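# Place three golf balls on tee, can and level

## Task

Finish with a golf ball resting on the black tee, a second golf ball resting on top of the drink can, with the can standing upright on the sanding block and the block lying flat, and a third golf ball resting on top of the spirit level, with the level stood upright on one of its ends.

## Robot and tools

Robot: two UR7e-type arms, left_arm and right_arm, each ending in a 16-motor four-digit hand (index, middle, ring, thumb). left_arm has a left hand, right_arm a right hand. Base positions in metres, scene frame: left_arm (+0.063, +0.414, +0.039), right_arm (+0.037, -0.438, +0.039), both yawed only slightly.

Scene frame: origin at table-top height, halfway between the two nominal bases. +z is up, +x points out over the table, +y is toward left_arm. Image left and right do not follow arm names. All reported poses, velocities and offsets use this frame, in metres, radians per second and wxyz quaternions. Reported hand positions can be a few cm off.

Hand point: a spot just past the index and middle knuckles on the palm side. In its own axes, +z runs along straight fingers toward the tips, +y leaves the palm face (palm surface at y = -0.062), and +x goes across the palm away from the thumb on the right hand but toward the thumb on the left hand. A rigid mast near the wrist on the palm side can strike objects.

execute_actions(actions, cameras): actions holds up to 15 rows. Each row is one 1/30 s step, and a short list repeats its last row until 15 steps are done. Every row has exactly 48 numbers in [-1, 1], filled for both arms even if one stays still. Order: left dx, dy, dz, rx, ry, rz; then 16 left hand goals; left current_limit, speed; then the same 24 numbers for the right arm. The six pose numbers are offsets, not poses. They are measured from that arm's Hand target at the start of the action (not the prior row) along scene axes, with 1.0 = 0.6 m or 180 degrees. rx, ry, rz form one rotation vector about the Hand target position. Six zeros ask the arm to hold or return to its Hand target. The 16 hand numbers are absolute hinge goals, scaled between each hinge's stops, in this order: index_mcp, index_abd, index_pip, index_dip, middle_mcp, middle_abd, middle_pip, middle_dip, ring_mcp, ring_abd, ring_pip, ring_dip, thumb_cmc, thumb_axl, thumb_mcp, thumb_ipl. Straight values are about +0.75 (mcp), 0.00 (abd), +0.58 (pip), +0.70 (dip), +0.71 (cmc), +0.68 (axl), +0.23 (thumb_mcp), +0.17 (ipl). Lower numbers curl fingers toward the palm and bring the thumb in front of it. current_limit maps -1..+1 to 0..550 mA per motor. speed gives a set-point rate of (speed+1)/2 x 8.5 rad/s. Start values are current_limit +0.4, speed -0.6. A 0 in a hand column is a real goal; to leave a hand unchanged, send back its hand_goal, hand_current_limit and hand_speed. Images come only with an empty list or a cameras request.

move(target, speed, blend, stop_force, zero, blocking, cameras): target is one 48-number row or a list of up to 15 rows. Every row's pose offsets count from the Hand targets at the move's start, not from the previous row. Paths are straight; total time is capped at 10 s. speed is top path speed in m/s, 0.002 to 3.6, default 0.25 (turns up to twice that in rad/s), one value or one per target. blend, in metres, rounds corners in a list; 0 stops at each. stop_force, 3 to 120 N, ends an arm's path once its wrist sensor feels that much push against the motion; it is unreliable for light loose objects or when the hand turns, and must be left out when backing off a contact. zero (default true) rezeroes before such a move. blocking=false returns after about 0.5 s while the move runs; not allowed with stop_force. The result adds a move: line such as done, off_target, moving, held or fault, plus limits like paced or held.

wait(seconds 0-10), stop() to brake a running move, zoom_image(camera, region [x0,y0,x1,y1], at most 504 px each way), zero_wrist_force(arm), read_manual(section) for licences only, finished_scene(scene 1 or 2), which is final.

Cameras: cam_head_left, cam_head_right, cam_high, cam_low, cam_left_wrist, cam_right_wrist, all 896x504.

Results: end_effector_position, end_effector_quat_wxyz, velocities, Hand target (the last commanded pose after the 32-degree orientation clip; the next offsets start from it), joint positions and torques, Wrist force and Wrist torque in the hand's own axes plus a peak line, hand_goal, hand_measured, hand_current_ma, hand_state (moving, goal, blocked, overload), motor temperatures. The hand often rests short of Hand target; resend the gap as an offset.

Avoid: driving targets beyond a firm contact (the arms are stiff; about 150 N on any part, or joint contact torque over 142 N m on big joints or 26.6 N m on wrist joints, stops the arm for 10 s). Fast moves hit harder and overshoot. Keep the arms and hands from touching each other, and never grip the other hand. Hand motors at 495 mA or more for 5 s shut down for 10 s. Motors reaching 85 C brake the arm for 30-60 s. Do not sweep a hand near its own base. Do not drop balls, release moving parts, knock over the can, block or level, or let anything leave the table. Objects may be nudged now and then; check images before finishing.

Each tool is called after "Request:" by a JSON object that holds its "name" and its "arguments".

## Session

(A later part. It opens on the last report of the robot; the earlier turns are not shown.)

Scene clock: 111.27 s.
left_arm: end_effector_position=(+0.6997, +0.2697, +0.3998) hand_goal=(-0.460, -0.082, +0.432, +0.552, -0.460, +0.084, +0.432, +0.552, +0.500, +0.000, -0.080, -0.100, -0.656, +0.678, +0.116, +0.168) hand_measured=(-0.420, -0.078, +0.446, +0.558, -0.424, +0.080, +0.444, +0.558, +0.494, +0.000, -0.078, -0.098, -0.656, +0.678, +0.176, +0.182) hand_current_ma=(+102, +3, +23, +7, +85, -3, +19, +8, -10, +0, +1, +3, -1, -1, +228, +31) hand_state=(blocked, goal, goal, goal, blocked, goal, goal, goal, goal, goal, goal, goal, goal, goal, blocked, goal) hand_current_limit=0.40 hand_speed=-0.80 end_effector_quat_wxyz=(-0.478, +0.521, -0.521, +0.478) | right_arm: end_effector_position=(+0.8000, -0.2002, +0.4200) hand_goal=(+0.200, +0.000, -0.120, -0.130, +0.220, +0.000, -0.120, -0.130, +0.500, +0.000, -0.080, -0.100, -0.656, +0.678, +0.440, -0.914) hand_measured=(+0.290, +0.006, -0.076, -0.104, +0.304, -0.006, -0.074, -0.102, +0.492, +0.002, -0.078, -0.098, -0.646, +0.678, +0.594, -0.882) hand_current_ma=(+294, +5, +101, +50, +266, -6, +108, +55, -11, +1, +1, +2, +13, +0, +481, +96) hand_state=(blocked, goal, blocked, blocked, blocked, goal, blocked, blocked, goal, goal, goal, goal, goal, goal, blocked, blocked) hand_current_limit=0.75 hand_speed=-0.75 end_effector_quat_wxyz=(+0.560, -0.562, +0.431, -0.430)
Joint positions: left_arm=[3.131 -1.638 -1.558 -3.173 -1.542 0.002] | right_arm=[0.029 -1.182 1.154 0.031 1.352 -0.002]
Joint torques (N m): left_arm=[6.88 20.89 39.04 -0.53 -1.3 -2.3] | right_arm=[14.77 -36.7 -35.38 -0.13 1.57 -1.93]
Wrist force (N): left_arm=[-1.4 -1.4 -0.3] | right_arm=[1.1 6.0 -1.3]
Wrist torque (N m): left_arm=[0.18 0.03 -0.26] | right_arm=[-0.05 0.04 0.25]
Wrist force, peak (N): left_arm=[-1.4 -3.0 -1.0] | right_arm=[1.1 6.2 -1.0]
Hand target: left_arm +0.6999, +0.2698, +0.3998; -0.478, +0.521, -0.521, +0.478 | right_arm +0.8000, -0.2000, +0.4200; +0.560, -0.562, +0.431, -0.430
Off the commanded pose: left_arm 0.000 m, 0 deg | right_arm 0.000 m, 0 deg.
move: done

Request:
{"name": "move", "arguments": {"target": [[-0.0667,0.4333,0.0333,0,0,0.083,-0.46,-0.083,0.432,0.552,-0.46,0.083,0.432,0.552,0.5,0,-0.08,-0.1,-0.656,0.678,0.115,0.168,0.4,-0.8,-0.05,0.1333,0,0,0,0,0.2,0,-0.12,-0.13,0.22,0,-0.12,-0.13,0.5,0,-0.08,-0.1,-0.656,0.678,0.44,-0.9135,0.75,-0.75],[-0.1332,0.8503,0.0337,0,0,0.1667,-0.46,-0.083,0.432,0.552,-0.46,0.083,0.432,0.552,0.5,0,-0.08,-0.1,-0.656,0.678,0.115,0.168,0.4,-0.8,-0.4043,0.8818,-0.2333,0,0,0.0278,0.2,0,-0.12,-0.13,0.22,0,-0.12,-0.13,0.5,0,-0.08,-0.1,-0.656,0.678,0.44,-0.9135,0.75,-0.75]], "speed": [0.35,0.35], "blend": [0.05,0], "cameras": ["cam_high","cam_low","cam_head_left","cam_head_right"]}}

Request:
{"name": "zoom_image", "arguments": {"camera": "cam_high", "region": [480, 180, 660, 320]}}

Request:
{"name": "zoom_image", "arguments": {"camera": "cam_low", "region": [600, 180, 780, 350]}}

Request:
{"name": "zoom_image", "arguments": {"camera": "cam_head_left", "region": [300, 100, 480, 250]}}

Scene clock: 115.10 s.
left_arm: end_effector_position=(+0.6200, +0.7800, +0.4200) hand_goal=(-0.460, -0.082, +0.432, +0.552, -0.460, +0.084, +0.432, +0.552, +0.500, +0.000, -0.080, -0.100, -0.656, +0.678, +0.116, +0.168) hand_measured=(-0.420, -0.078, +0.446, +0.558, -0.424, +0.080, +0.444, +0.558, +0.494, +0.000, -0.078, -0.098, -0.656, +0.678, +0.176, +0.182) hand_current_ma=(+102, +3, +24, +8, +85, -3, +19, +8, -10, +0, +1, +3, +0, -1, +228, +31) hand_state=(blocked, goal, goal, goal, blocked, goal, goal, goal, goal, goal, goal, goal, goal, goal, blocked, goal) hand_current_limit=0.40 hand_speed=-0.80 end_effector_quat_wxyz=(-0.585, +0.638, -0.369, +0.338) | right_arm: end_effector_position=(+0.5574, +0.3290, +0.2800) hand_goal=(+0.200, +0.000, -0.120, -0.130, +0.220, +0.000, -0.120, -0.130, +0.500, +0.000, -0.080, -0.100, -0.656, +0.678, +0.440, -0.914) hand_measured=(+0.290, +0.008, -0.076, -0.104, +0.302, -0.008, -0.074, -0.102, +0.492, +0.002, -0.078, -0.098, -0.644, +0.678, +0.594, -0.882) hand_current_ma=(+294, +8, +101, +50, +259, -7, +108, +55, -11, +1, +1, +2, +17, +0, +481, +99) hand_state=(blocked, goal, blocked, blocked, blocked, goal, blocked, blocked, goal, goal, goal, goal, goal, goal, blocked, blocked) hand_current_limit=0.75 hand_speed=-0.75 end_effector_quat_wxyz=(+0.578, -0.580, +0.406, -0.406)
Joint positions: left_arm=[4.065 -1.677 -1.464 -3.238 -1.133 0.041] | right_arm=[0.938 -0.673 0.674 0.002 2.173 0.001]
Joint torques (N m): left_arm=[6.37 22.09 39.29 -0.87 1.52 2.12] | right_arm=[14.96 -56.12 -34.12 0.26 1.52 1.67]
Wrist force (N): left_arm=[-1.4 -1.6 -0.5] | right_arm=[1.2 5.7 -1.1]
Wrist torque (N m): left_arm=[0.18 0.02 -0.43] | right_arm=[-0.09 0.01 0.14]
Wrist force, peak (N): left_arm=[-2.1 -1.8 -0.4] | right_arm=[-1.2 6.7 -1.4]
Hand target: left_arm +0.6200, +0.7800, +0.4200; -0.585, +0.638, -0.369, +0.338 | right_arm +0.5574, +0.3290, +0.2800; +0.578, -0.580, +0.406, -0.406
Off the commanded pose: left_arm 0.000 m, 0 deg | right_arm 0.000 m, 0 deg.
move: done
Images, in order (width x height): cam_head_left 896x504, cam_head_right 896x504, cam_high 896x504, cam_low 896x504.

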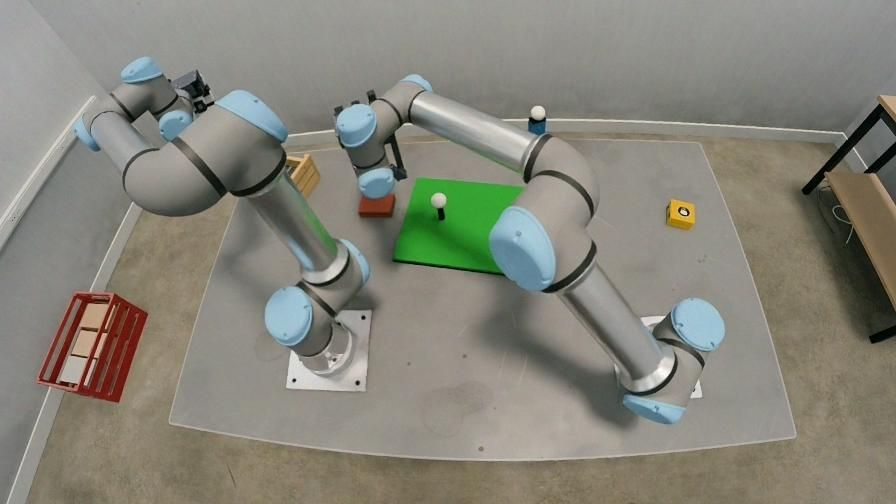

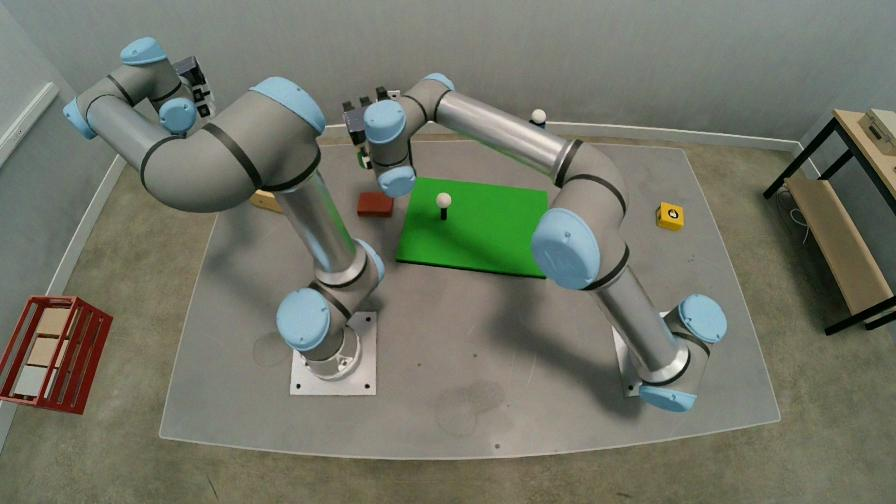

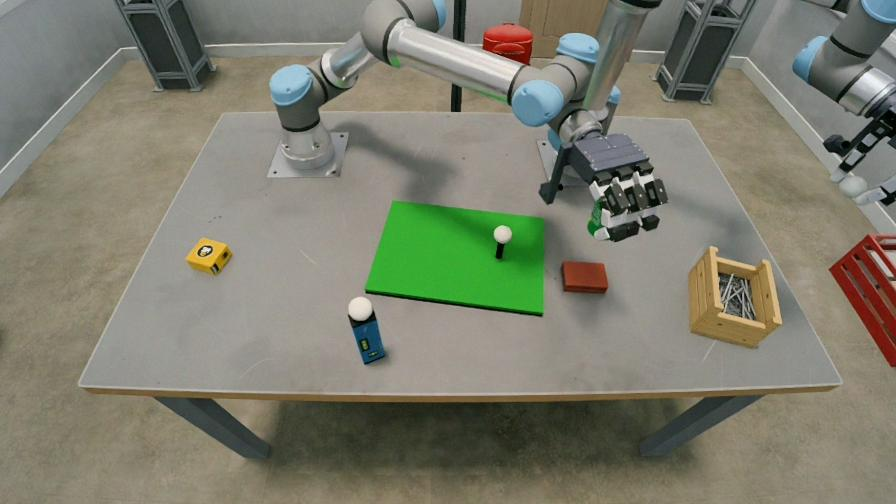

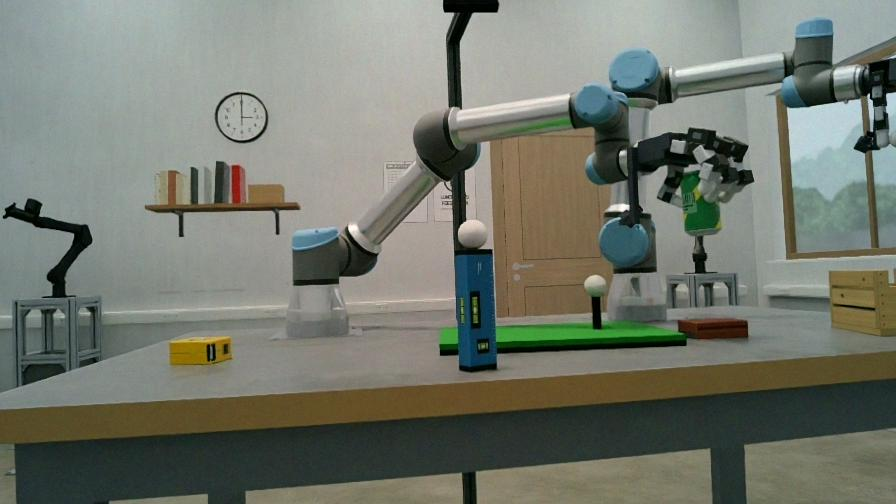

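Scaled by 2.800 from the camera's 896x504 image, which has a finer 1280x720 frame.

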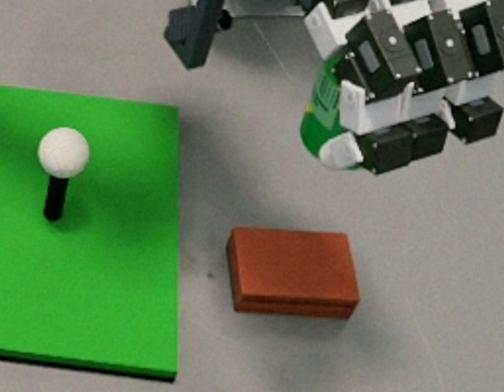

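Scaled by 2.800 from the camera's 896x504 image, which has a finer 1280x720 frame.

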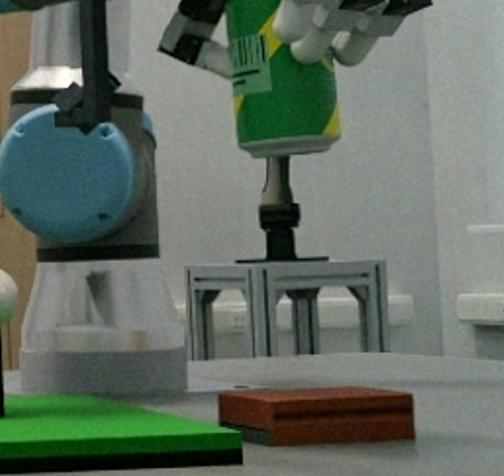

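Scaled by 2.800 from the camera's 896x504 image, which has a finer 1280x720 frame.

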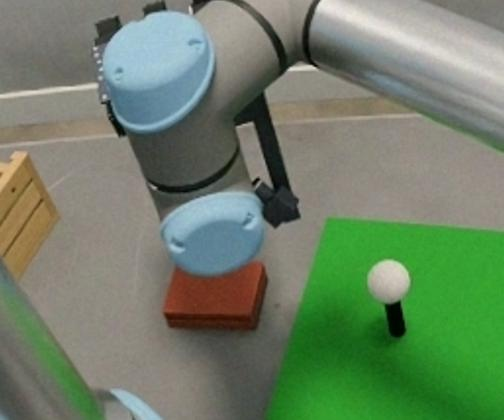

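Request:
{"name": "zoom_image", "arguments": {"camera": "cam_low", "region": [660, 180, 760, 350]}}

Request:
{"name": "zoom_image", "arguments": {"camera": "cam_high", "region": [550, 190, 620, 300]}}

Request:
{"name": "zoom_image", "arguments": {"camera": "cam_head_right", "region": [330, 130, 430, 230]}}

Scaled by 2.965 from the camera's 896x504 image, which has a finer 1280x720 frame.

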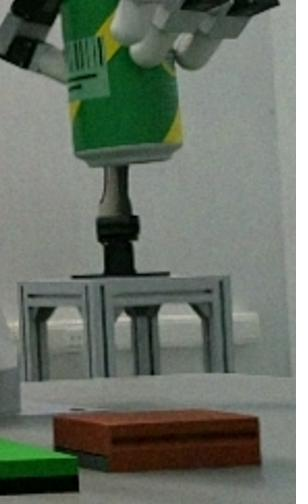

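Scaled by 4.582 from the camera's 896x504 image, which has a finer 1280x720 frame.

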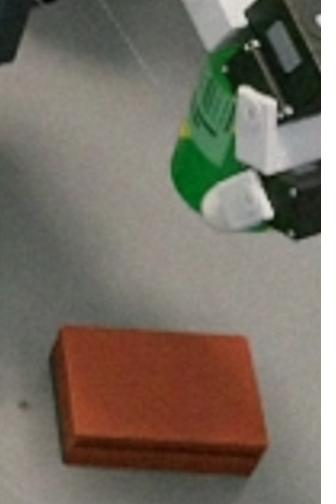

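Scaled by 5.040 from the camera's 896x504 image, which has a finer 1280x720 frame.

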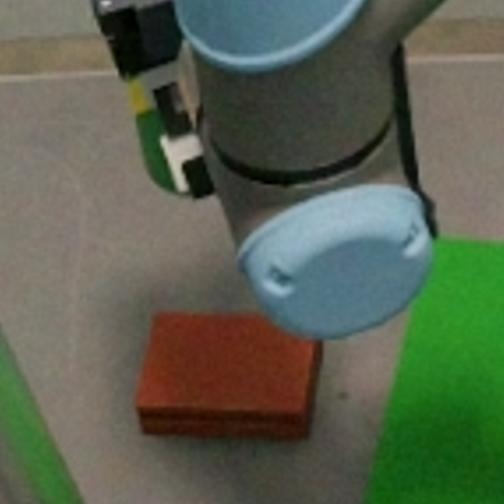

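Request:
{"name": "move", "arguments": {"target": [0,0,0,0,0,0,-0.46,-0.083,0.432,0.552,-0.46,0.083,0.432,0.552,0.5,0,-0.08,-0.1,-0.656,0.678,0.115,0.168,0.4,-0.8,0,0.005,-0.2217,0,0,0,0.2,0,-0.12,-0.13,0.22,0,-0.12,-0.13,0.5,0,-0.08,-0.1,-0.656,0.678,0.44,-0.9135,0.75,-0.75], "speed": 0.15, "cameras": ["cam_high","cam_low","cam_head_left","cam_head_right"]}}

Request:
{"name": "zoom_image", "arguments": {"camera": "cam_low", "region": [660, 250, 760, 350]}}

Request:
{"name": "zoom_image", "arguments": {"camera": "cam_high", "region": [550, 220, 620, 300]}}

Request:
{"name": "zoom_image", "arguments": {"camera": "cam_head_right", "region": [330, 130, 430, 230]}}

Request:
{"name": "zoom_image", "arguments": {"camera": "cam_head_left", "region": [330, 150, 430, 250]}}

Scene clock: 118.40 s.
left_arm: end_effector_position=(+0.6200, +0.7800, +0.4200) hand_goal=(-0.460, -0.082, +0.432, +0.552, -0.460, +0.084, +0.432, +0.552, +0.500, +0.000, -0.080, -0.100, -0.656, +0.678, +0.116, +0.168) hand_measured=(-0.420, -0.078, +0.446, +0.558, -0.424, +0.080, +0.444, +0.558, +0.494, +0.000, -0.078, -0.098, -0.656, +0.678, +0.176, +0.182) hand_current_ma=(+102, +3, +24, +8, +85, -3, +19, +8, -10, +0, +1, +3, +0, -1, +228, +31) hand_state=(blocked, goal, goal, goal, blocked, goal, goal, goal, goal, goal, goal, goal, goal, goal, blocked, goal) hand_current_limit=0.40 hand_speed=-0.80 end_effector_quat_wxyz=(-0.585, +0.638, -0.369, +0.338) | right_arm: end_effector_position=(+0.5574, +0.3320, +0.1472) hand_goal=(+0.200, +0.000, -0.120, -0.130, +0.220, +0.000, -0.120, -0.130, +0.500, +0.000, -0.080, -0.100, -0.656, +0.678, +0.440, -0.914) hand_measured=(+0.290, +0.008, -0.076, -0.104, +0.302, -0.008, -0.074, -0.102, +0.492, +0.002, -0.078, -0.098, -0.644, +0.678, +0.594, -0.882) hand_current_ma=(+294, +8, +101, +50, +259, -7, +108, +55, -11, +1, +1, +2, +17, +0, +481, +99) hand_state=(blocked, goal, blocked, blocked, blocked, goal, blocked, blocked, goal, goal, goal, goal, goal, goal, blocked, blocked) hand_current_limit=0.75 hand_speed=-0.75 end_effector_quat_wxyz=(+0.578, -0.580, +0.406, -0.406) end_effector_velocity=(+0.001, +0.000, +0.000) end_effector_angular_velocity=(+0.002, -0.003, -0.001)
Joint positions: left_arm=[4.065 -1.677 -1.464 -3.238 -1.133 0.041] | right_arm=[0.94 -0.601 0.882 -0.277 2.176 0.001]
Joint velocities: left_arm=[within noise] | right_arm=[-0.001 0.001 0.001 -0.006 0.001 -0.001]
Joint torques (N m): left_arm=[6.51 22.42 39.42 -0.97 1.45 2] | right_arm=[15 -56.46 -8.99 -5.12 -1.71 -2]
Wrist force (N): left_arm=[-1.3 -1.8 -0.4] | right_arm=[1.0 5.9 -1.0]
Wrist torque (N m): left_arm=[0.16 0.01 -0.42] | right_arm=[-0.05 0.00 0.37]
Wrist force, peak (N): left_arm=[-1.6 -1.9 -0.4] | right_arm=[1.2 6.8 -1.1]
Hand target: left_arm +0.6200, +0.7800, +0.4200; -0.585, +0.638, -0.369, +0.338 | right_arm +0.5574, +0.3320, +0.1470; +0.578, -0.580, +0.406, -0.406
Off the commanded pose: left_arm 0.000 m, 0 deg | right_arm 0.000 m, 0 deg.
move: done
Images, in order (width x height): cam_head_left 896x504, cam_head_right 896x504, cam_high 896x504, cam_low 896x504.

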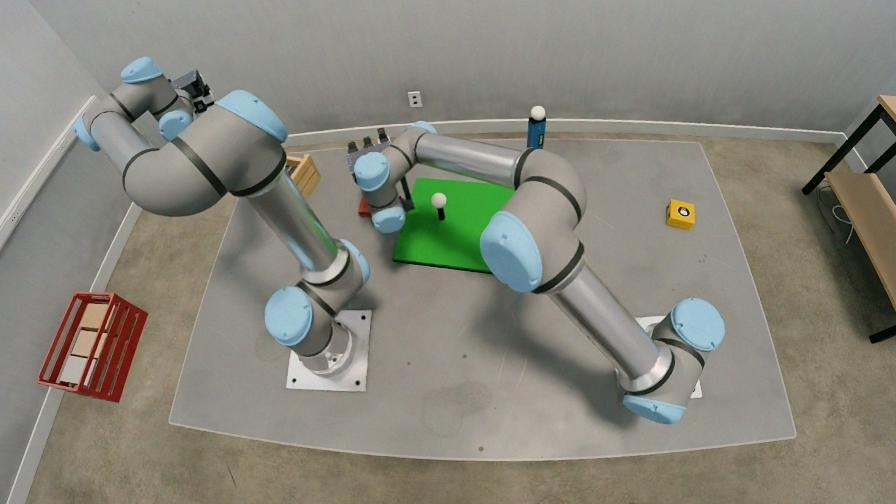

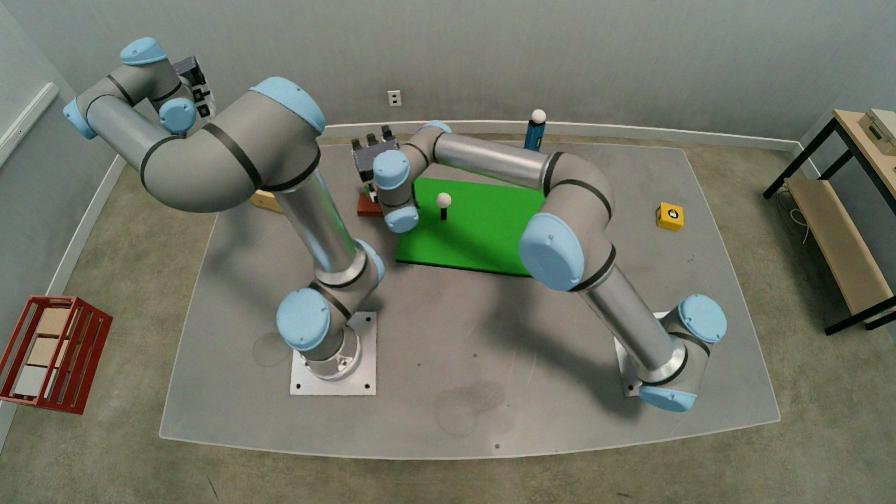

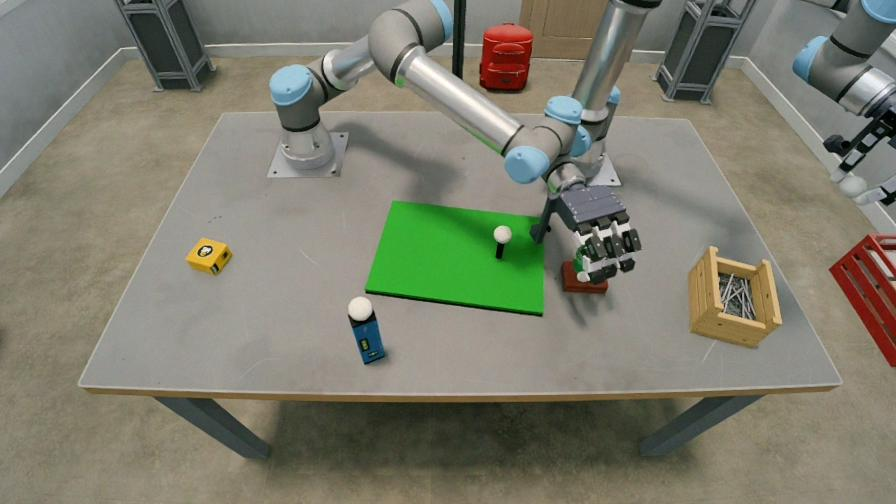

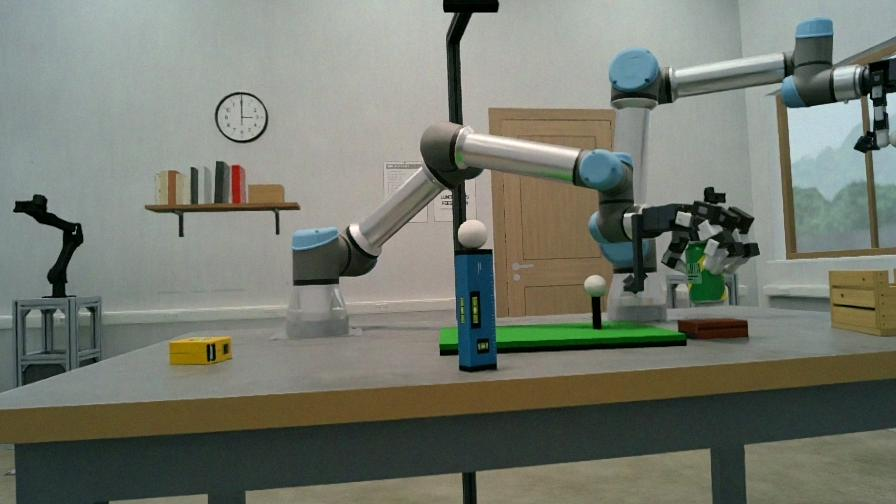

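Scaled by 5.040 from the camera's 896x504 image, which has a finer 1280x720 frame.

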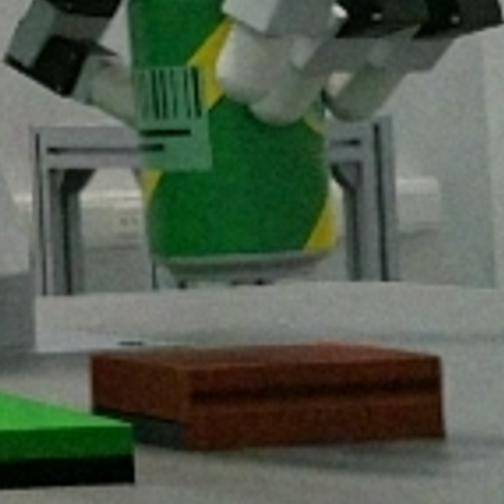

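Scaled by 6.300 from the camera's 896x504 image, which has a finer 1280x720 frame.

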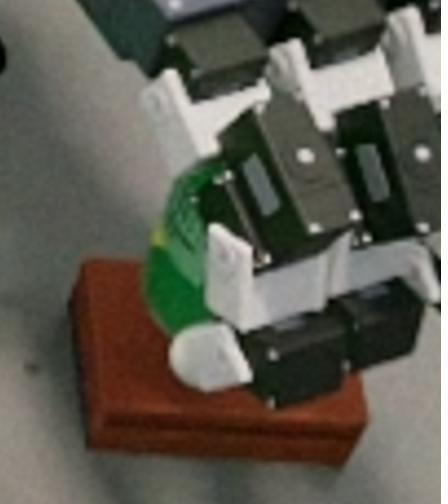

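Scaled by 5.040 from the camera's 896x504 image, which has a finer 1280x720 frame.

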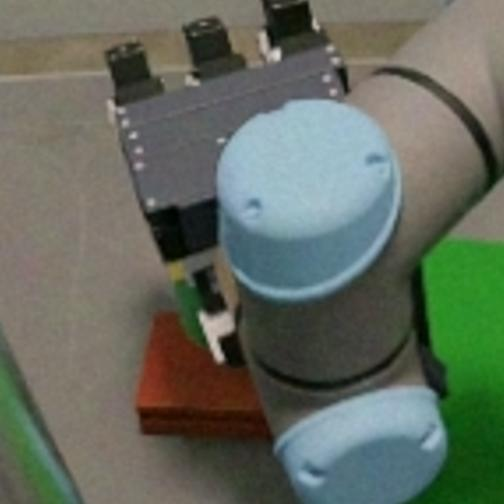

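Scaled by 5.040 from the camera's 896x504 image, which has a finer 1280x720 frame.

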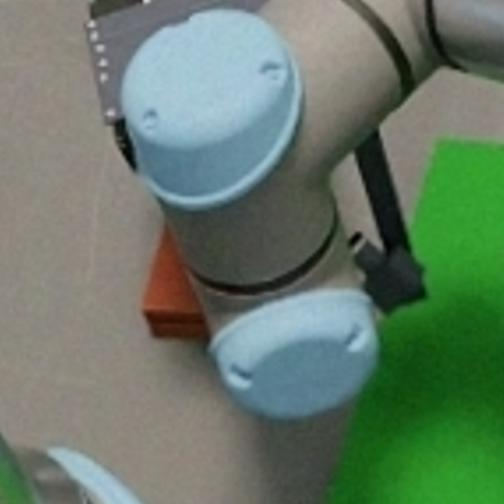

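Request:
{"name": "move", "arguments": {"target": [0,0,0,0,0,0,-0.46,-0.083,0.432,0.552,-0.46,0.083,0.432,0.552,0.5,0,-0.08,-0.1,-0.656,0.678,0.115,0.168,0.4,-0.8,0.0017,0.01,-0.0267,0,0,0,0.2,0,-0.12,-0.13,0.22,0,-0.12,-0.13,0.5,0,-0.08,-0.1,-0.656,0.678,0.44,-0.9135,0.75,-0.75], "speed": 0.06, "cameras": ["cam_high","cam_low"]}}

Request:
{"name": "zoom_image", "arguments": {"camera": "cam_low", "region": [660, 250, 760, 350]}}

Request:
{"name": "zoom_image", "arguments": {"camera": "cam_high", "region": [550, 220, 620, 300]}}

Scene clock: 120.43 s.
left_arm: end_effector_position=(+0.6200, +0.7800, +0.4200) hand_goal=(-0.460, -0.082, +0.432, +0.552, -0.460, +0.084, +0.432, +0.552, +0.500, +0.000, -0.080, -0.100, -0.656, +0.678, +0.116, +0.168) hand_measured=(-0.420, -0.078, +0.446, +0.558, -0.424, +0.080, +0.444, +0.558, +0.494, +0.000, -0.078, -0.098, -0.656, +0.678, +0.176, +0.182) hand_current_ma=(+102, +3, +24, +8, +85, -3, +19, +8, -10, +0, +1, +3, +0, -1, +228, +31) hand_state=(blocked, goal, goal, goal, blocked, goal, goal, goal, goal, goal, goal, goal, goal, goal, blocked, goal) hand_current_limit=0.40 hand_speed=-0.80 end_effector_quat_wxyz=(-0.585, +0.638, -0.369, +0.338) | right_arm: end_effector_position=(+0.5584, +0.3380, +0.1311) hand_goal=(+0.200, +0.000, -0.120, -0.130, +0.220, +0.000, -0.120, -0.130, +0.500, +0.000, -0.080, -0.100, -0.656, +0.678, +0.440, -0.914) hand_measured=(+0.290, +0.008, -0.076, -0.104, +0.302, -0.008, -0.074, -0.102, +0.492, +0.002, -0.078, -0.098, -0.644, +0.678, +0.594, -0.882) hand_current_ma=(+294, +8, +101, +50, +259, -7, +108, +55, -11, +1, +1, +2, +17, +0, +481, +99) hand_state=(blocked, goal, blocked, blocked, blocked, goal, blocked, blocked, goal, goal, goal, goal, goal, goal, blocked, blocked) hand_current_limit=0.75 hand_speed=-0.75 end_effector_quat_wxyz=(+0.578, -0.580, +0.406, -0.406)
Joint positions: left_arm=[4.065 -1.677 -1.464 -3.238 -1.133 0.041] | right_arm=[0.944 -0.569 0.863 -0.291 2.18 0.001]
Joint torques (N m): left_arm=[5.85 22.75 39.08 -0.89 1.44 2.01] | right_arm=[14.73 -56.32 -33.28 -5.03 1.55 -0.89]
Wrist force (N): left_arm=[-1.2 -1.6 -0.3] | right_arm=[0.9 5.6 -1.4]
Wrist torque (N m): left_arm=[0.17 0.01 -0.42] | right_arm=[-0.07 0.03 0.35]
Wrist force, peak (N): left_arm=[-1.5 -1.9 -0.4] | right_arm=[1.4 6.1 -1.3]
Hand target: left_arm +0.6200, +0.7800, +0.4200; -0.585, +0.638, -0.369, +0.338 | right_arm +0.5585, +0.3380, +0.1310; +0.578, -0.580, +0.406, -0.406
Off the commanded pose: left_arm 0.000 m, 0 deg | right_arm 0.000 m, 0 deg.
move: done
Images, in order (width x height): cam_high 896x504, cam_low 896x504.

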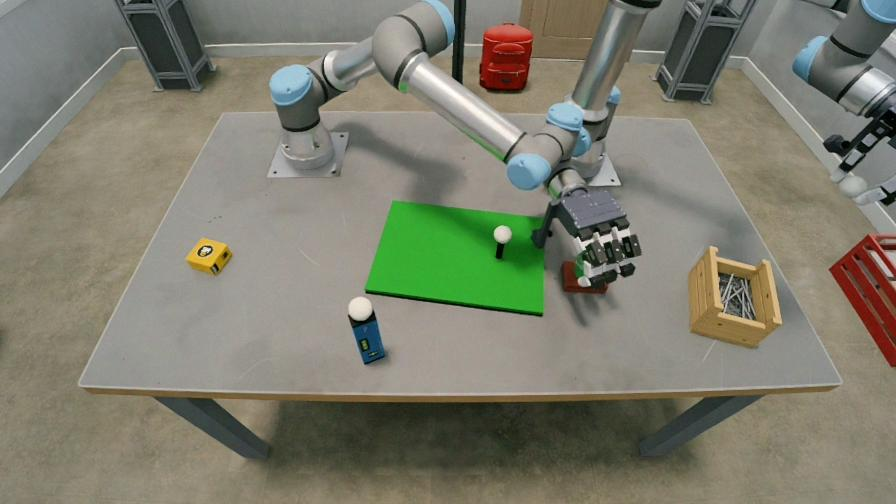

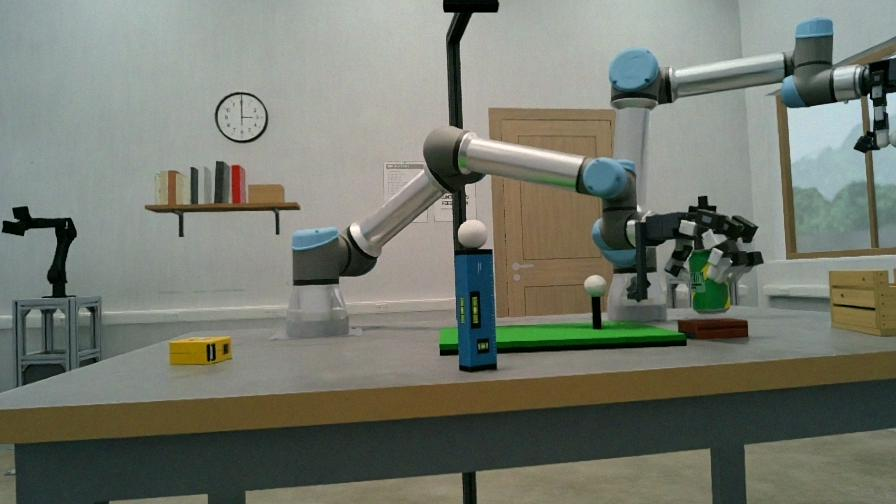

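Scaled by 5.040 from the camera's 896x504 image, which has a finer 1280x720 frame.

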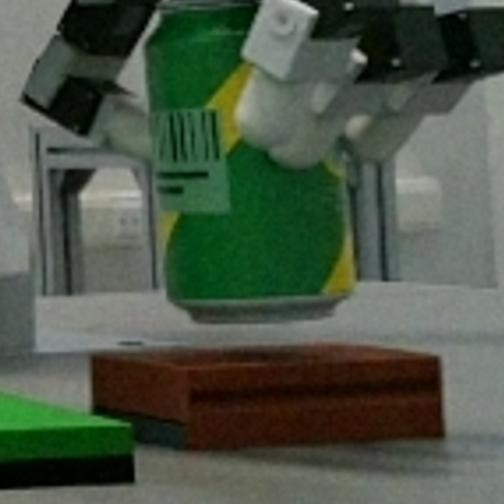

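Scaled by 6.300 from the camera's 896x504 image, which has a finer 1280x720 frame.

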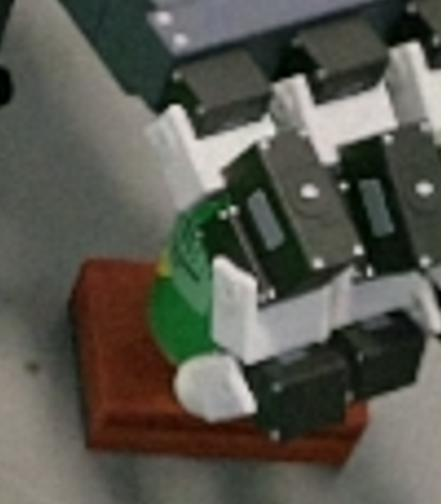

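Request:
{"name": "move", "arguments": {"target": [0,0,0,0,0,0,-0.46,-0.083,0.432,0.552,-0.46,0.083,0.432,0.552,0.5,0,-0.08,-0.1,-0.656,0.678,0.115,0.168,0.4,-0.8,0,0,-0.045,0,0,0,0.2,0,-0.12,-0.13,0.22,0,-0.12,-0.13,0.5,0,-0.08,-0.1,-0.656,0.678,0.44,-0.9135,0.75,-0.75], "speed": 0.012, "stop_force": 5, "cameras": ["cam_high","cam_low"]}}

Request:
{"name": "zoom_image", "arguments": {"camera": "cam_low", "region": [660, 250, 760, 350]}}

Scene clock: 124.47 s.
left_arm: end_effector_position=(+0.6200, +0.7800, +0.4200) hand_goal=(-0.460, -0.082, +0.432, +0.552, -0.460, +0.084, +0.432, +0.552, +0.500, +0.000, -0.080, -0.100, -0.656, +0.678, +0.116, +0.168) hand_measured=(-0.420, -0.078, +0.446, +0.558, -0.424, +0.080, +0.444, +0.558, +0.494, +0.000, -0.078, -0.098, -0.656, +0.678, +0.176, +0.182) hand_current_ma=(+102, +3, +24, +8, +85, -3, +19, +8, -10, +0, +1, +3, +0, -1, +228, +31) hand_state=(blocked, goal, goal, goal, blocked, goal, goal, goal, goal, goal, goal, goal, goal, goal, blocked, goal) hand_current_limit=0.40 hand_speed=-0.80 end_effector_quat_wxyz=(-0.585, +0.638, -0.369, +0.338) | right_arm: end_effector_position=(+0.5585, +0.3381, +0.1178) hand_goal=(+0.200, +0.000, -0.120, -0.130, +0.220, +0.000, -0.120, -0.130, +0.500, +0.000, -0.080, -0.100, -0.656, +0.678, +0.440, -0.914) hand_measured=(+0.290, +0.010, -0.076, -0.104, +0.302, -0.008, -0.074, -0.102, +0.492, +0.002, -0.078, -0.098, -0.644, +0.678, +0.594, -0.884) hand_current_ma=(+294, +11, +101, +50, +259, -7, +108, +54, -11, +1, +1, +2, +18, +0, +481, +86) hand_state=(blocked, goal, blocked, blocked, blocked, goal, blocked, blocked, goal, goal, goal, goal, goal, goal, blocked, blocked) hand_current_limit=0.75 hand_speed=-0.75 end_effector_quat_wxyz=(+0.578, -0.580, +0.406, -0.406)
Joint positions: left_arm=[4.065 -1.677 -1.464 -3.238 -1.133 0.041] | right_arm=[0.944 -0.557 0.874 -0.314 2.18 0.001]
Joint torques (N m): left_arm=[6.06 21.78 39.68 -0.98 1.31 2.08] | right_arm=[13.4 -68.27 -30.86 1.42 1.66 0.98]
Wrist force (N): left_arm=[-1.5 -1.7 -0.5] | right_arm=[-0.3 1.4 0.2]
Wrist torque (N m): left_arm=[0.17 0.03 -0.44] | right_arm=[-0.13 0.06 0.34]
Wrist force, peak (N): left_arm=[-1.4 -1.9 -0.5] | right_arm=[1.0 6.0 -1.0]
Hand target: left_arm +0.6200, +0.7800, +0.4200; -0.585, +0.638, -0.369, +0.338 | right_arm +0.5585, +0.3381, +0.1178; +0.578, -0.580, +0.406, -0.406 (not the last commanded pose)
Off the commanded pose: left_arm 0.000 m, 0 deg | right_arm 0.014 m, 0 deg.
move: contact (right_arm)
Images, in order (width x height): cam_high 896x504, cam_low 896x504.

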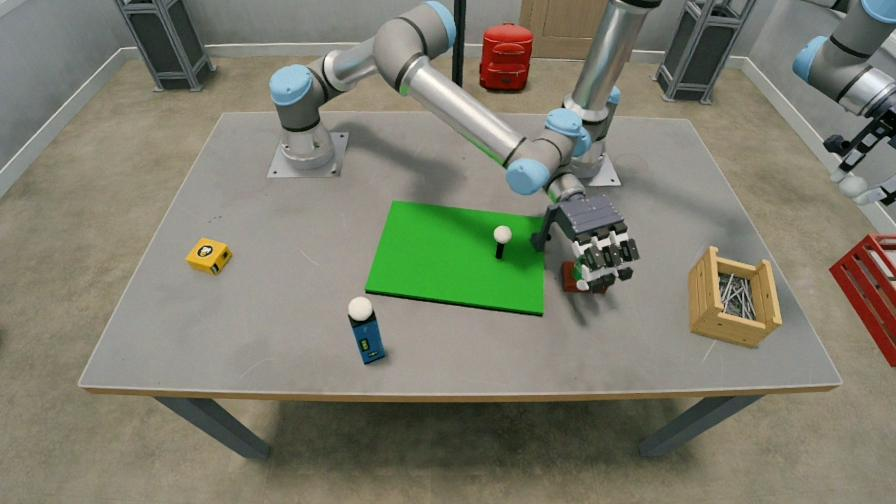

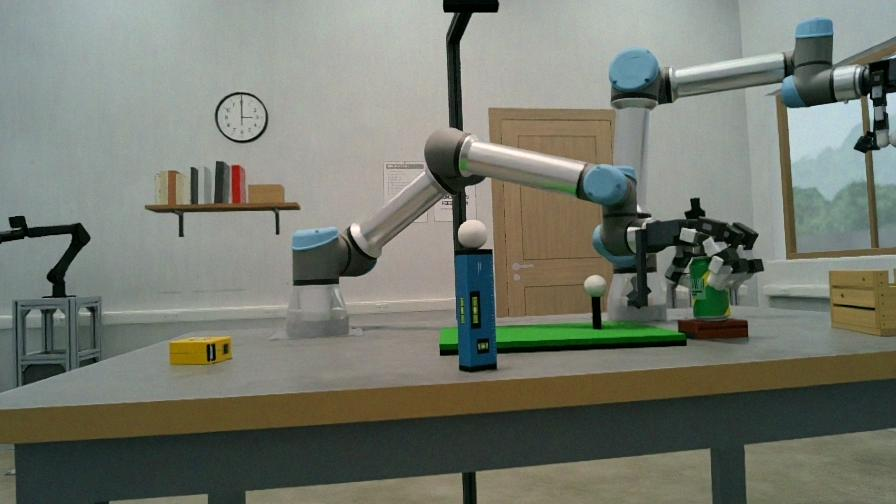

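Scaled by 5.040 from the camera's 896x504 image, which has a finer 1280x720 frame.

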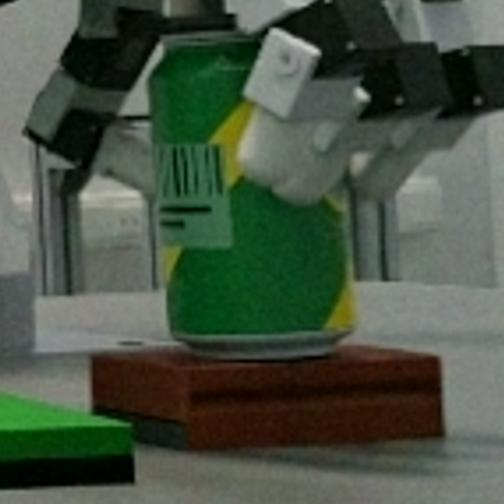

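Request:
{"name": "move", "arguments": {"target": [0,0,0,0,0,0,-0.46,-0.083,0.432,0.552,-0.46,0.083,0.432,0.552,0.5,0,-0.08,-0.1,-0.656,0.678,0.115,0.168,0.4,-0.8,0,0,0,0,0,0,0.25,0,-0.09,-0.11,0.265,0,-0.09,-0.11,0.5,0,-0.08,-0.1,-0.656,0.678,0.53,-0.9,0.75,-0.85]}}

Request:
{"name": "move", "arguments": {"target": [0,0,0,0,0,0,-0.46,-0.083,0.432,0.552,-0.46,0.083,0.432,0.552,0.5,0,-0.08,-0.1,-0.656,0.678,0.115,0.168,0.4,-0.8,0,0,0,0,0,0,0.28,0,-0.078,-0.102,0.293,0,-0.078,-0.102,0.5,0,-0.08,-0.1,-0.656,0.678,0.573,-0.888,0.75,-0.85]}}

Request:
{"name": "move", "arguments": {"target": [0,0,0,0,0,0,-0.46,-0.083,0.432,0.552,-0.46,0.083,0.432,0.552,0.5,0,-0.08,-0.1,-0.656,0.678,0.115,0.168,0.4,-0.8,0,0,0,0,0,0,0.58,0,-0.078,-0.102,0.58,0,-0.078,-0.102,0.5,0,-0.08,-0.1,-0.656,0.678,0.82,-0.888,0.5,-0.85], "cameras": ["cam_high","cam_low"]}}

Request:
{"name": "zoom_image", "arguments": {"camera": "cam_low", "region": [660, 250, 760, 350]}}

Request:
{"name": "zoom_image", "arguments": {"camera": "cam_high", "region": [520, 180, 660, 300]}}

Scene clock: 125.47 s.
left_arm: end_effector_position=(+0.6200, +0.7800, +0.4200) hand_goal=(-0.460, -0.082, +0.432, +0.552, -0.460, +0.084, +0.432, +0.552, +0.500, +0.000, -0.080, -0.100, -0.656, +0.678, +0.116, +0.168) hand_measured=(-0.420, -0.078, +0.446, +0.558, -0.424, +0.080, +0.444, +0.558, +0.494, +0.000, -0.078, -0.098, -0.656, +0.678, +0.176, +0.182) hand_current_ma=(+102, +3, +24, +8, +85, -3, +19, +8, -10, +0, +1, +3, +0, -1, +228, +31) hand_state=(blocked, goal, goal, goal, blocked, goal, goal, goal, goal, goal, goal, goal, goal, goal, blocked, goal) hand_current_limit=0.40 hand_speed=-0.80 end_effector_quat_wxyz=(-0.585, +0.638, -0.369, +0.338) | right_arm: end_effector_position=(+0.5585, +0.3381, +0.1178) hand_goal=(+0.250, +0.000, -0.090, -0.110, +0.266, +0.000, -0.090, -0.110, +0.500, +0.000, -0.080, -0.100, -0.656, +0.678, +0.530, -0.900) hand_measured=(+0.290, +0.010, -0.066, -0.100, +0.304, -0.008, -0.066, -0.098, +0.492, +0.002, -0.078, -0.098, -0.644, +0.678, +0.594, -0.882) hand_current_ma=(+98, +11, +44, +11, +88, -7, +42, +16, -11, +1, +1, +2, +19, +0, +237, +42) hand_state=(blocked, goal, blocked, goal, blocked, goal, blocked, goal, goal, goal, goal, goal, goal, goal, blocked, goal) hand_current_limit=0.75 hand_speed=-0.85 end_effector_quat_wxyz=(+0.578, -0.580, +0.406, -0.406)
Joint positions: left_arm=[4.065 -1.677 -1.464 -3.238 -1.133 0.041] | right_arm=[0.944 -0.557 0.874 -0.314 2.18 0.001]
Joint torques (N m): left_arm=[6.41 22.56 39.53 -0.93 1.45 2.17] | right_arm=[11.74 -64.84 -28.86 1.01 1.59 0.8]
Wrist force (N): left_arm=[-1.4 -1.7 -0.4] | right_arm=[-0.4 0.1 0.3]
Wrist torque (N m): left_arm=[0.16 0.01 -0.42] | right_arm=[-0.25 0.03 0.37]
Wrist force, peak (N): left_arm=[-1.4 -1.9 -0.4] | right_arm=[-0.3 1.5 0.0]
Hand target: left_arm +0.6200, +0.7800, +0.4200; -0.585, +0.638, -0.369, +0.338 | right_arm +0.5585, +0.3381, +0.1178; +0.578, -0.580, +0.406, -0.406
Off the commanded pose: left_arm 0.000 m, 0 deg | right_arm 0.000 m, 0 deg.
move: done

Scene clock: 125.97 s.
left_arm: end_effector_position=(+0.6200, +0.7800, +0.4200) hand_goal=(-0.460, -0.082, +0.432, +0.552, -0.460, +0.084, +0.432, +0.552, +0.500, +0.000, -0.080, -0.100, -0.656, +0.678, +0.116, +0.168) hand_measured=(-0.420, -0.078, +0.446, +0.558, -0.424, +0.080, +0.444, +0.558, +0.494, +0.000, -0.078, -0.098, -0.656, +0.678, +0.176, +0.182) hand_current_ma=(+102, +3, +24, +8, +85, -3, +19, +8, -10, +0, +1, +3, +0, -1, +228, +31) hand_state=(blocked, goal, goal, goal, blocked, goal, goal, goal, goal, goal, goal, goal, goal, goal, blocked, goal) hand_current_limit=0.40 hand_speed=-0.80 end_effector_quat_wxyz=(-0.585, +0.638, -0.369, +0.338) | right_arm: end_effector_position=(+0.5585, +0.3381, +0.1178) hand_goal=(+0.280, +0.000, -0.078, -0.102, +0.294, +0.000, -0.078, -0.102, +0.500, +0.000, -0.080, -0.100, -0.656, +0.678, +0.574, -0.888) hand_measured=(+0.294, +0.010, -0.064, -0.100, +0.308, -0.008, -0.064, -0.096, +0.492, +0.002, -0.078, -0.098, -0.644, +0.678, +0.592, -0.882) hand_current_ma=(+23, +11, +22, +2, +21, -7, +20, +5, -11, +1, +1, +2, +19, +0, +44, +12) hand_state=(goal, goal, goal, goal, goal, goal, goal, goal, goal, goal, goal, goal, goal, goal, goal, goal) hand_current_limit=0.75 hand_speed=-0.85 end_effector_quat_wxyz=(+0.578, -0.580, +0.406, -0.406)
Joint positions: left_arm=[4.065 -1.677 -1.464 -3.238 -1.133 0.041] | right_arm=[0.944 -0.557 0.874 -0.314 2.18 0.001]
Joint torques (N m): left_arm=[6.18 22.33 39.26 -0.92 1.41 2.03] | right_arm=[11.87 -62.11 -26.33 0.79 1.56 0.83]
Wrist force (N): left_arm=[-1.5 -1.8 -0.3] | right_arm=[-0.4 1.0 -0.8]
Wrist torque (N m): left_arm=[0.13 0.03 -0.44] | right_arm=[-0.24 0.05 0.37]
Wrist force, peak (N): left_arm=[-1.6 -1.8 -0.4] | right_arm=[-0.5 1.2 -0.9]
Hand target: left_arm +0.6200, +0.7800, +0.4200; -0.585, +0.638, -0.369, +0.338 | right_arm +0.5585, +0.3381, +0.1178; +0.578, -0.580, +0.406, -0.406
Off the commanded pose: left_arm 0.000 m, 0 deg | right_arm 0.000 m, 0 deg.
move: done

Scene clock: 126.83 s.
left_arm: end_effector_position=(+0.6200, +0.7800, +0.4200) hand_goal=(-0.460, -0.082, +0.432, +0.552, -0.460, +0.084, +0.432, +0.552, +0.500, +0.000, -0.080, -0.100, -0.656, +0.678, +0.116, +0.168) hand_measured=(-0.420, -0.078, +0.446, +0.558, -0.424, +0.080, +0.444, +0.558, +0.494, +0.000, -0.078, -0.098, -0.656, +0.678, +0.176, +0.182) hand_current_ma=(+102, +3, +24, +8, +85, -3, +19, +8, -10, +0, +1, +3, +0, -1, +228, +31) hand_state=(blocked, goal, goal, goal, blocked, goal, goal, goal, goal, goal, goal, goal, goal, goal, blocked, goal) hand_current_limit=0.40 hand_speed=-0.80 end_effector_quat_wxyz=(-0.585, +0.638, -0.369, +0.338) | right_arm: end_effector_position=(+0.5585, +0.3381, +0.1178) hand_goal=(+0.580, +0.000, -0.078, -0.102, +0.580, +0.000, -0.078, -0.102, +0.500, +0.000, -0.080, -0.100, -0.656, +0.678, +0.820, -0.888) hand_measured=(+0.556, +0.004, -0.076, -0.100, +0.556, -0.004, -0.076, -0.098, +0.492, +0.002, -0.078, -0.098, -0.652, +0.678, +0.814, -0.884) hand_current_ma=(-45, +3, +1, +2, -47, -2, +1, +3, -11, +1, +1, +2, +4, +0, -10, +5) hand_state=(blocked, goal, goal, goal, blocked, goal, goal, goal, goal, goal, goal, goal, goal, goal, goal, goal) hand_current_limit=0.50 hand_speed=-0.85 end_effector_quat_wxyz=(+0.578, -0.580, +0.406, -0.406)
Joint positions: left_arm=[4.065 -1.677 -1.464 -3.238 -1.133 0.041] | right_arm=[0.944 -0.557 0.874 -0.314 2.18 0.001]
Joint torques (N m): left_arm=[6.11 22.69 39.79 -0.89 1.37 2.09] | right_arm=[10.22 -58.99 -22.02 0.37 1.56 0.79]
Wrist force (N): left_arm=[-1.5 -1.4 -0.3] | right_arm=[0.8 1.3 -0.9]
Wrist torque (N m): left_arm=[0.20 0.04 -0.45] | right_arm=[-0.28 0.04 0.33]
Wrist force, peak (N): left_arm=[-1.6 -1.7 -0.2] | right_arm=[1.0 1.4 -1.4]
Hand target: left_arm +0.6200, +0.7800, +0.4200; -0.585, +0.638, -0.369, +0.338 | right_arm +0.5585, +0.3381, +0.1178; +0.578, -0.580, +0.406, -0.406
Off the commanded pose: left_arm 0.000 m, 0 deg | right_arm 0.000 m, 0 deg.
move: done
Images, in order (width x height): cam_high 896x504, cam_low 896x504.

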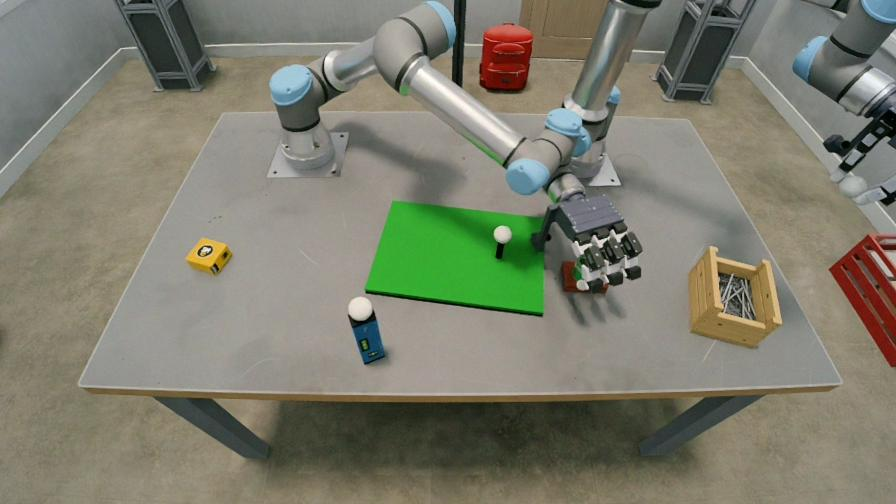

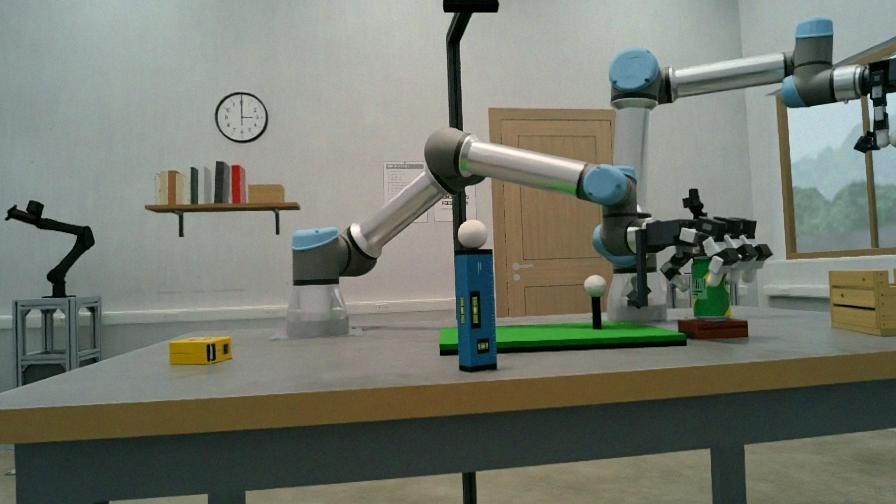

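Scaled by 5.040 from the camera's 896x504 image, which has a finer 1280x720 frame.

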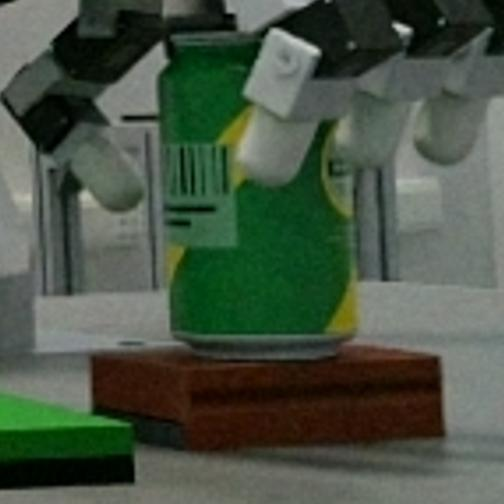

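Scaled by 3.600 from the camera's 896x504 image, which has a finer 1280x720 frame.

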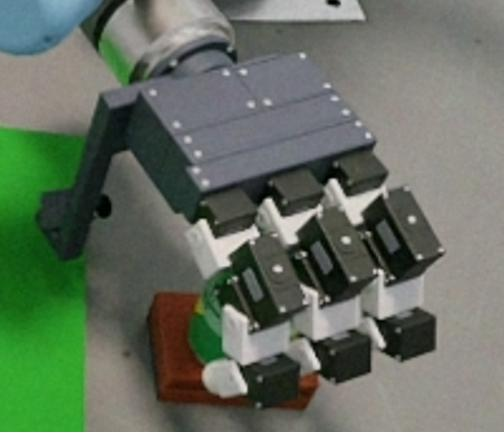

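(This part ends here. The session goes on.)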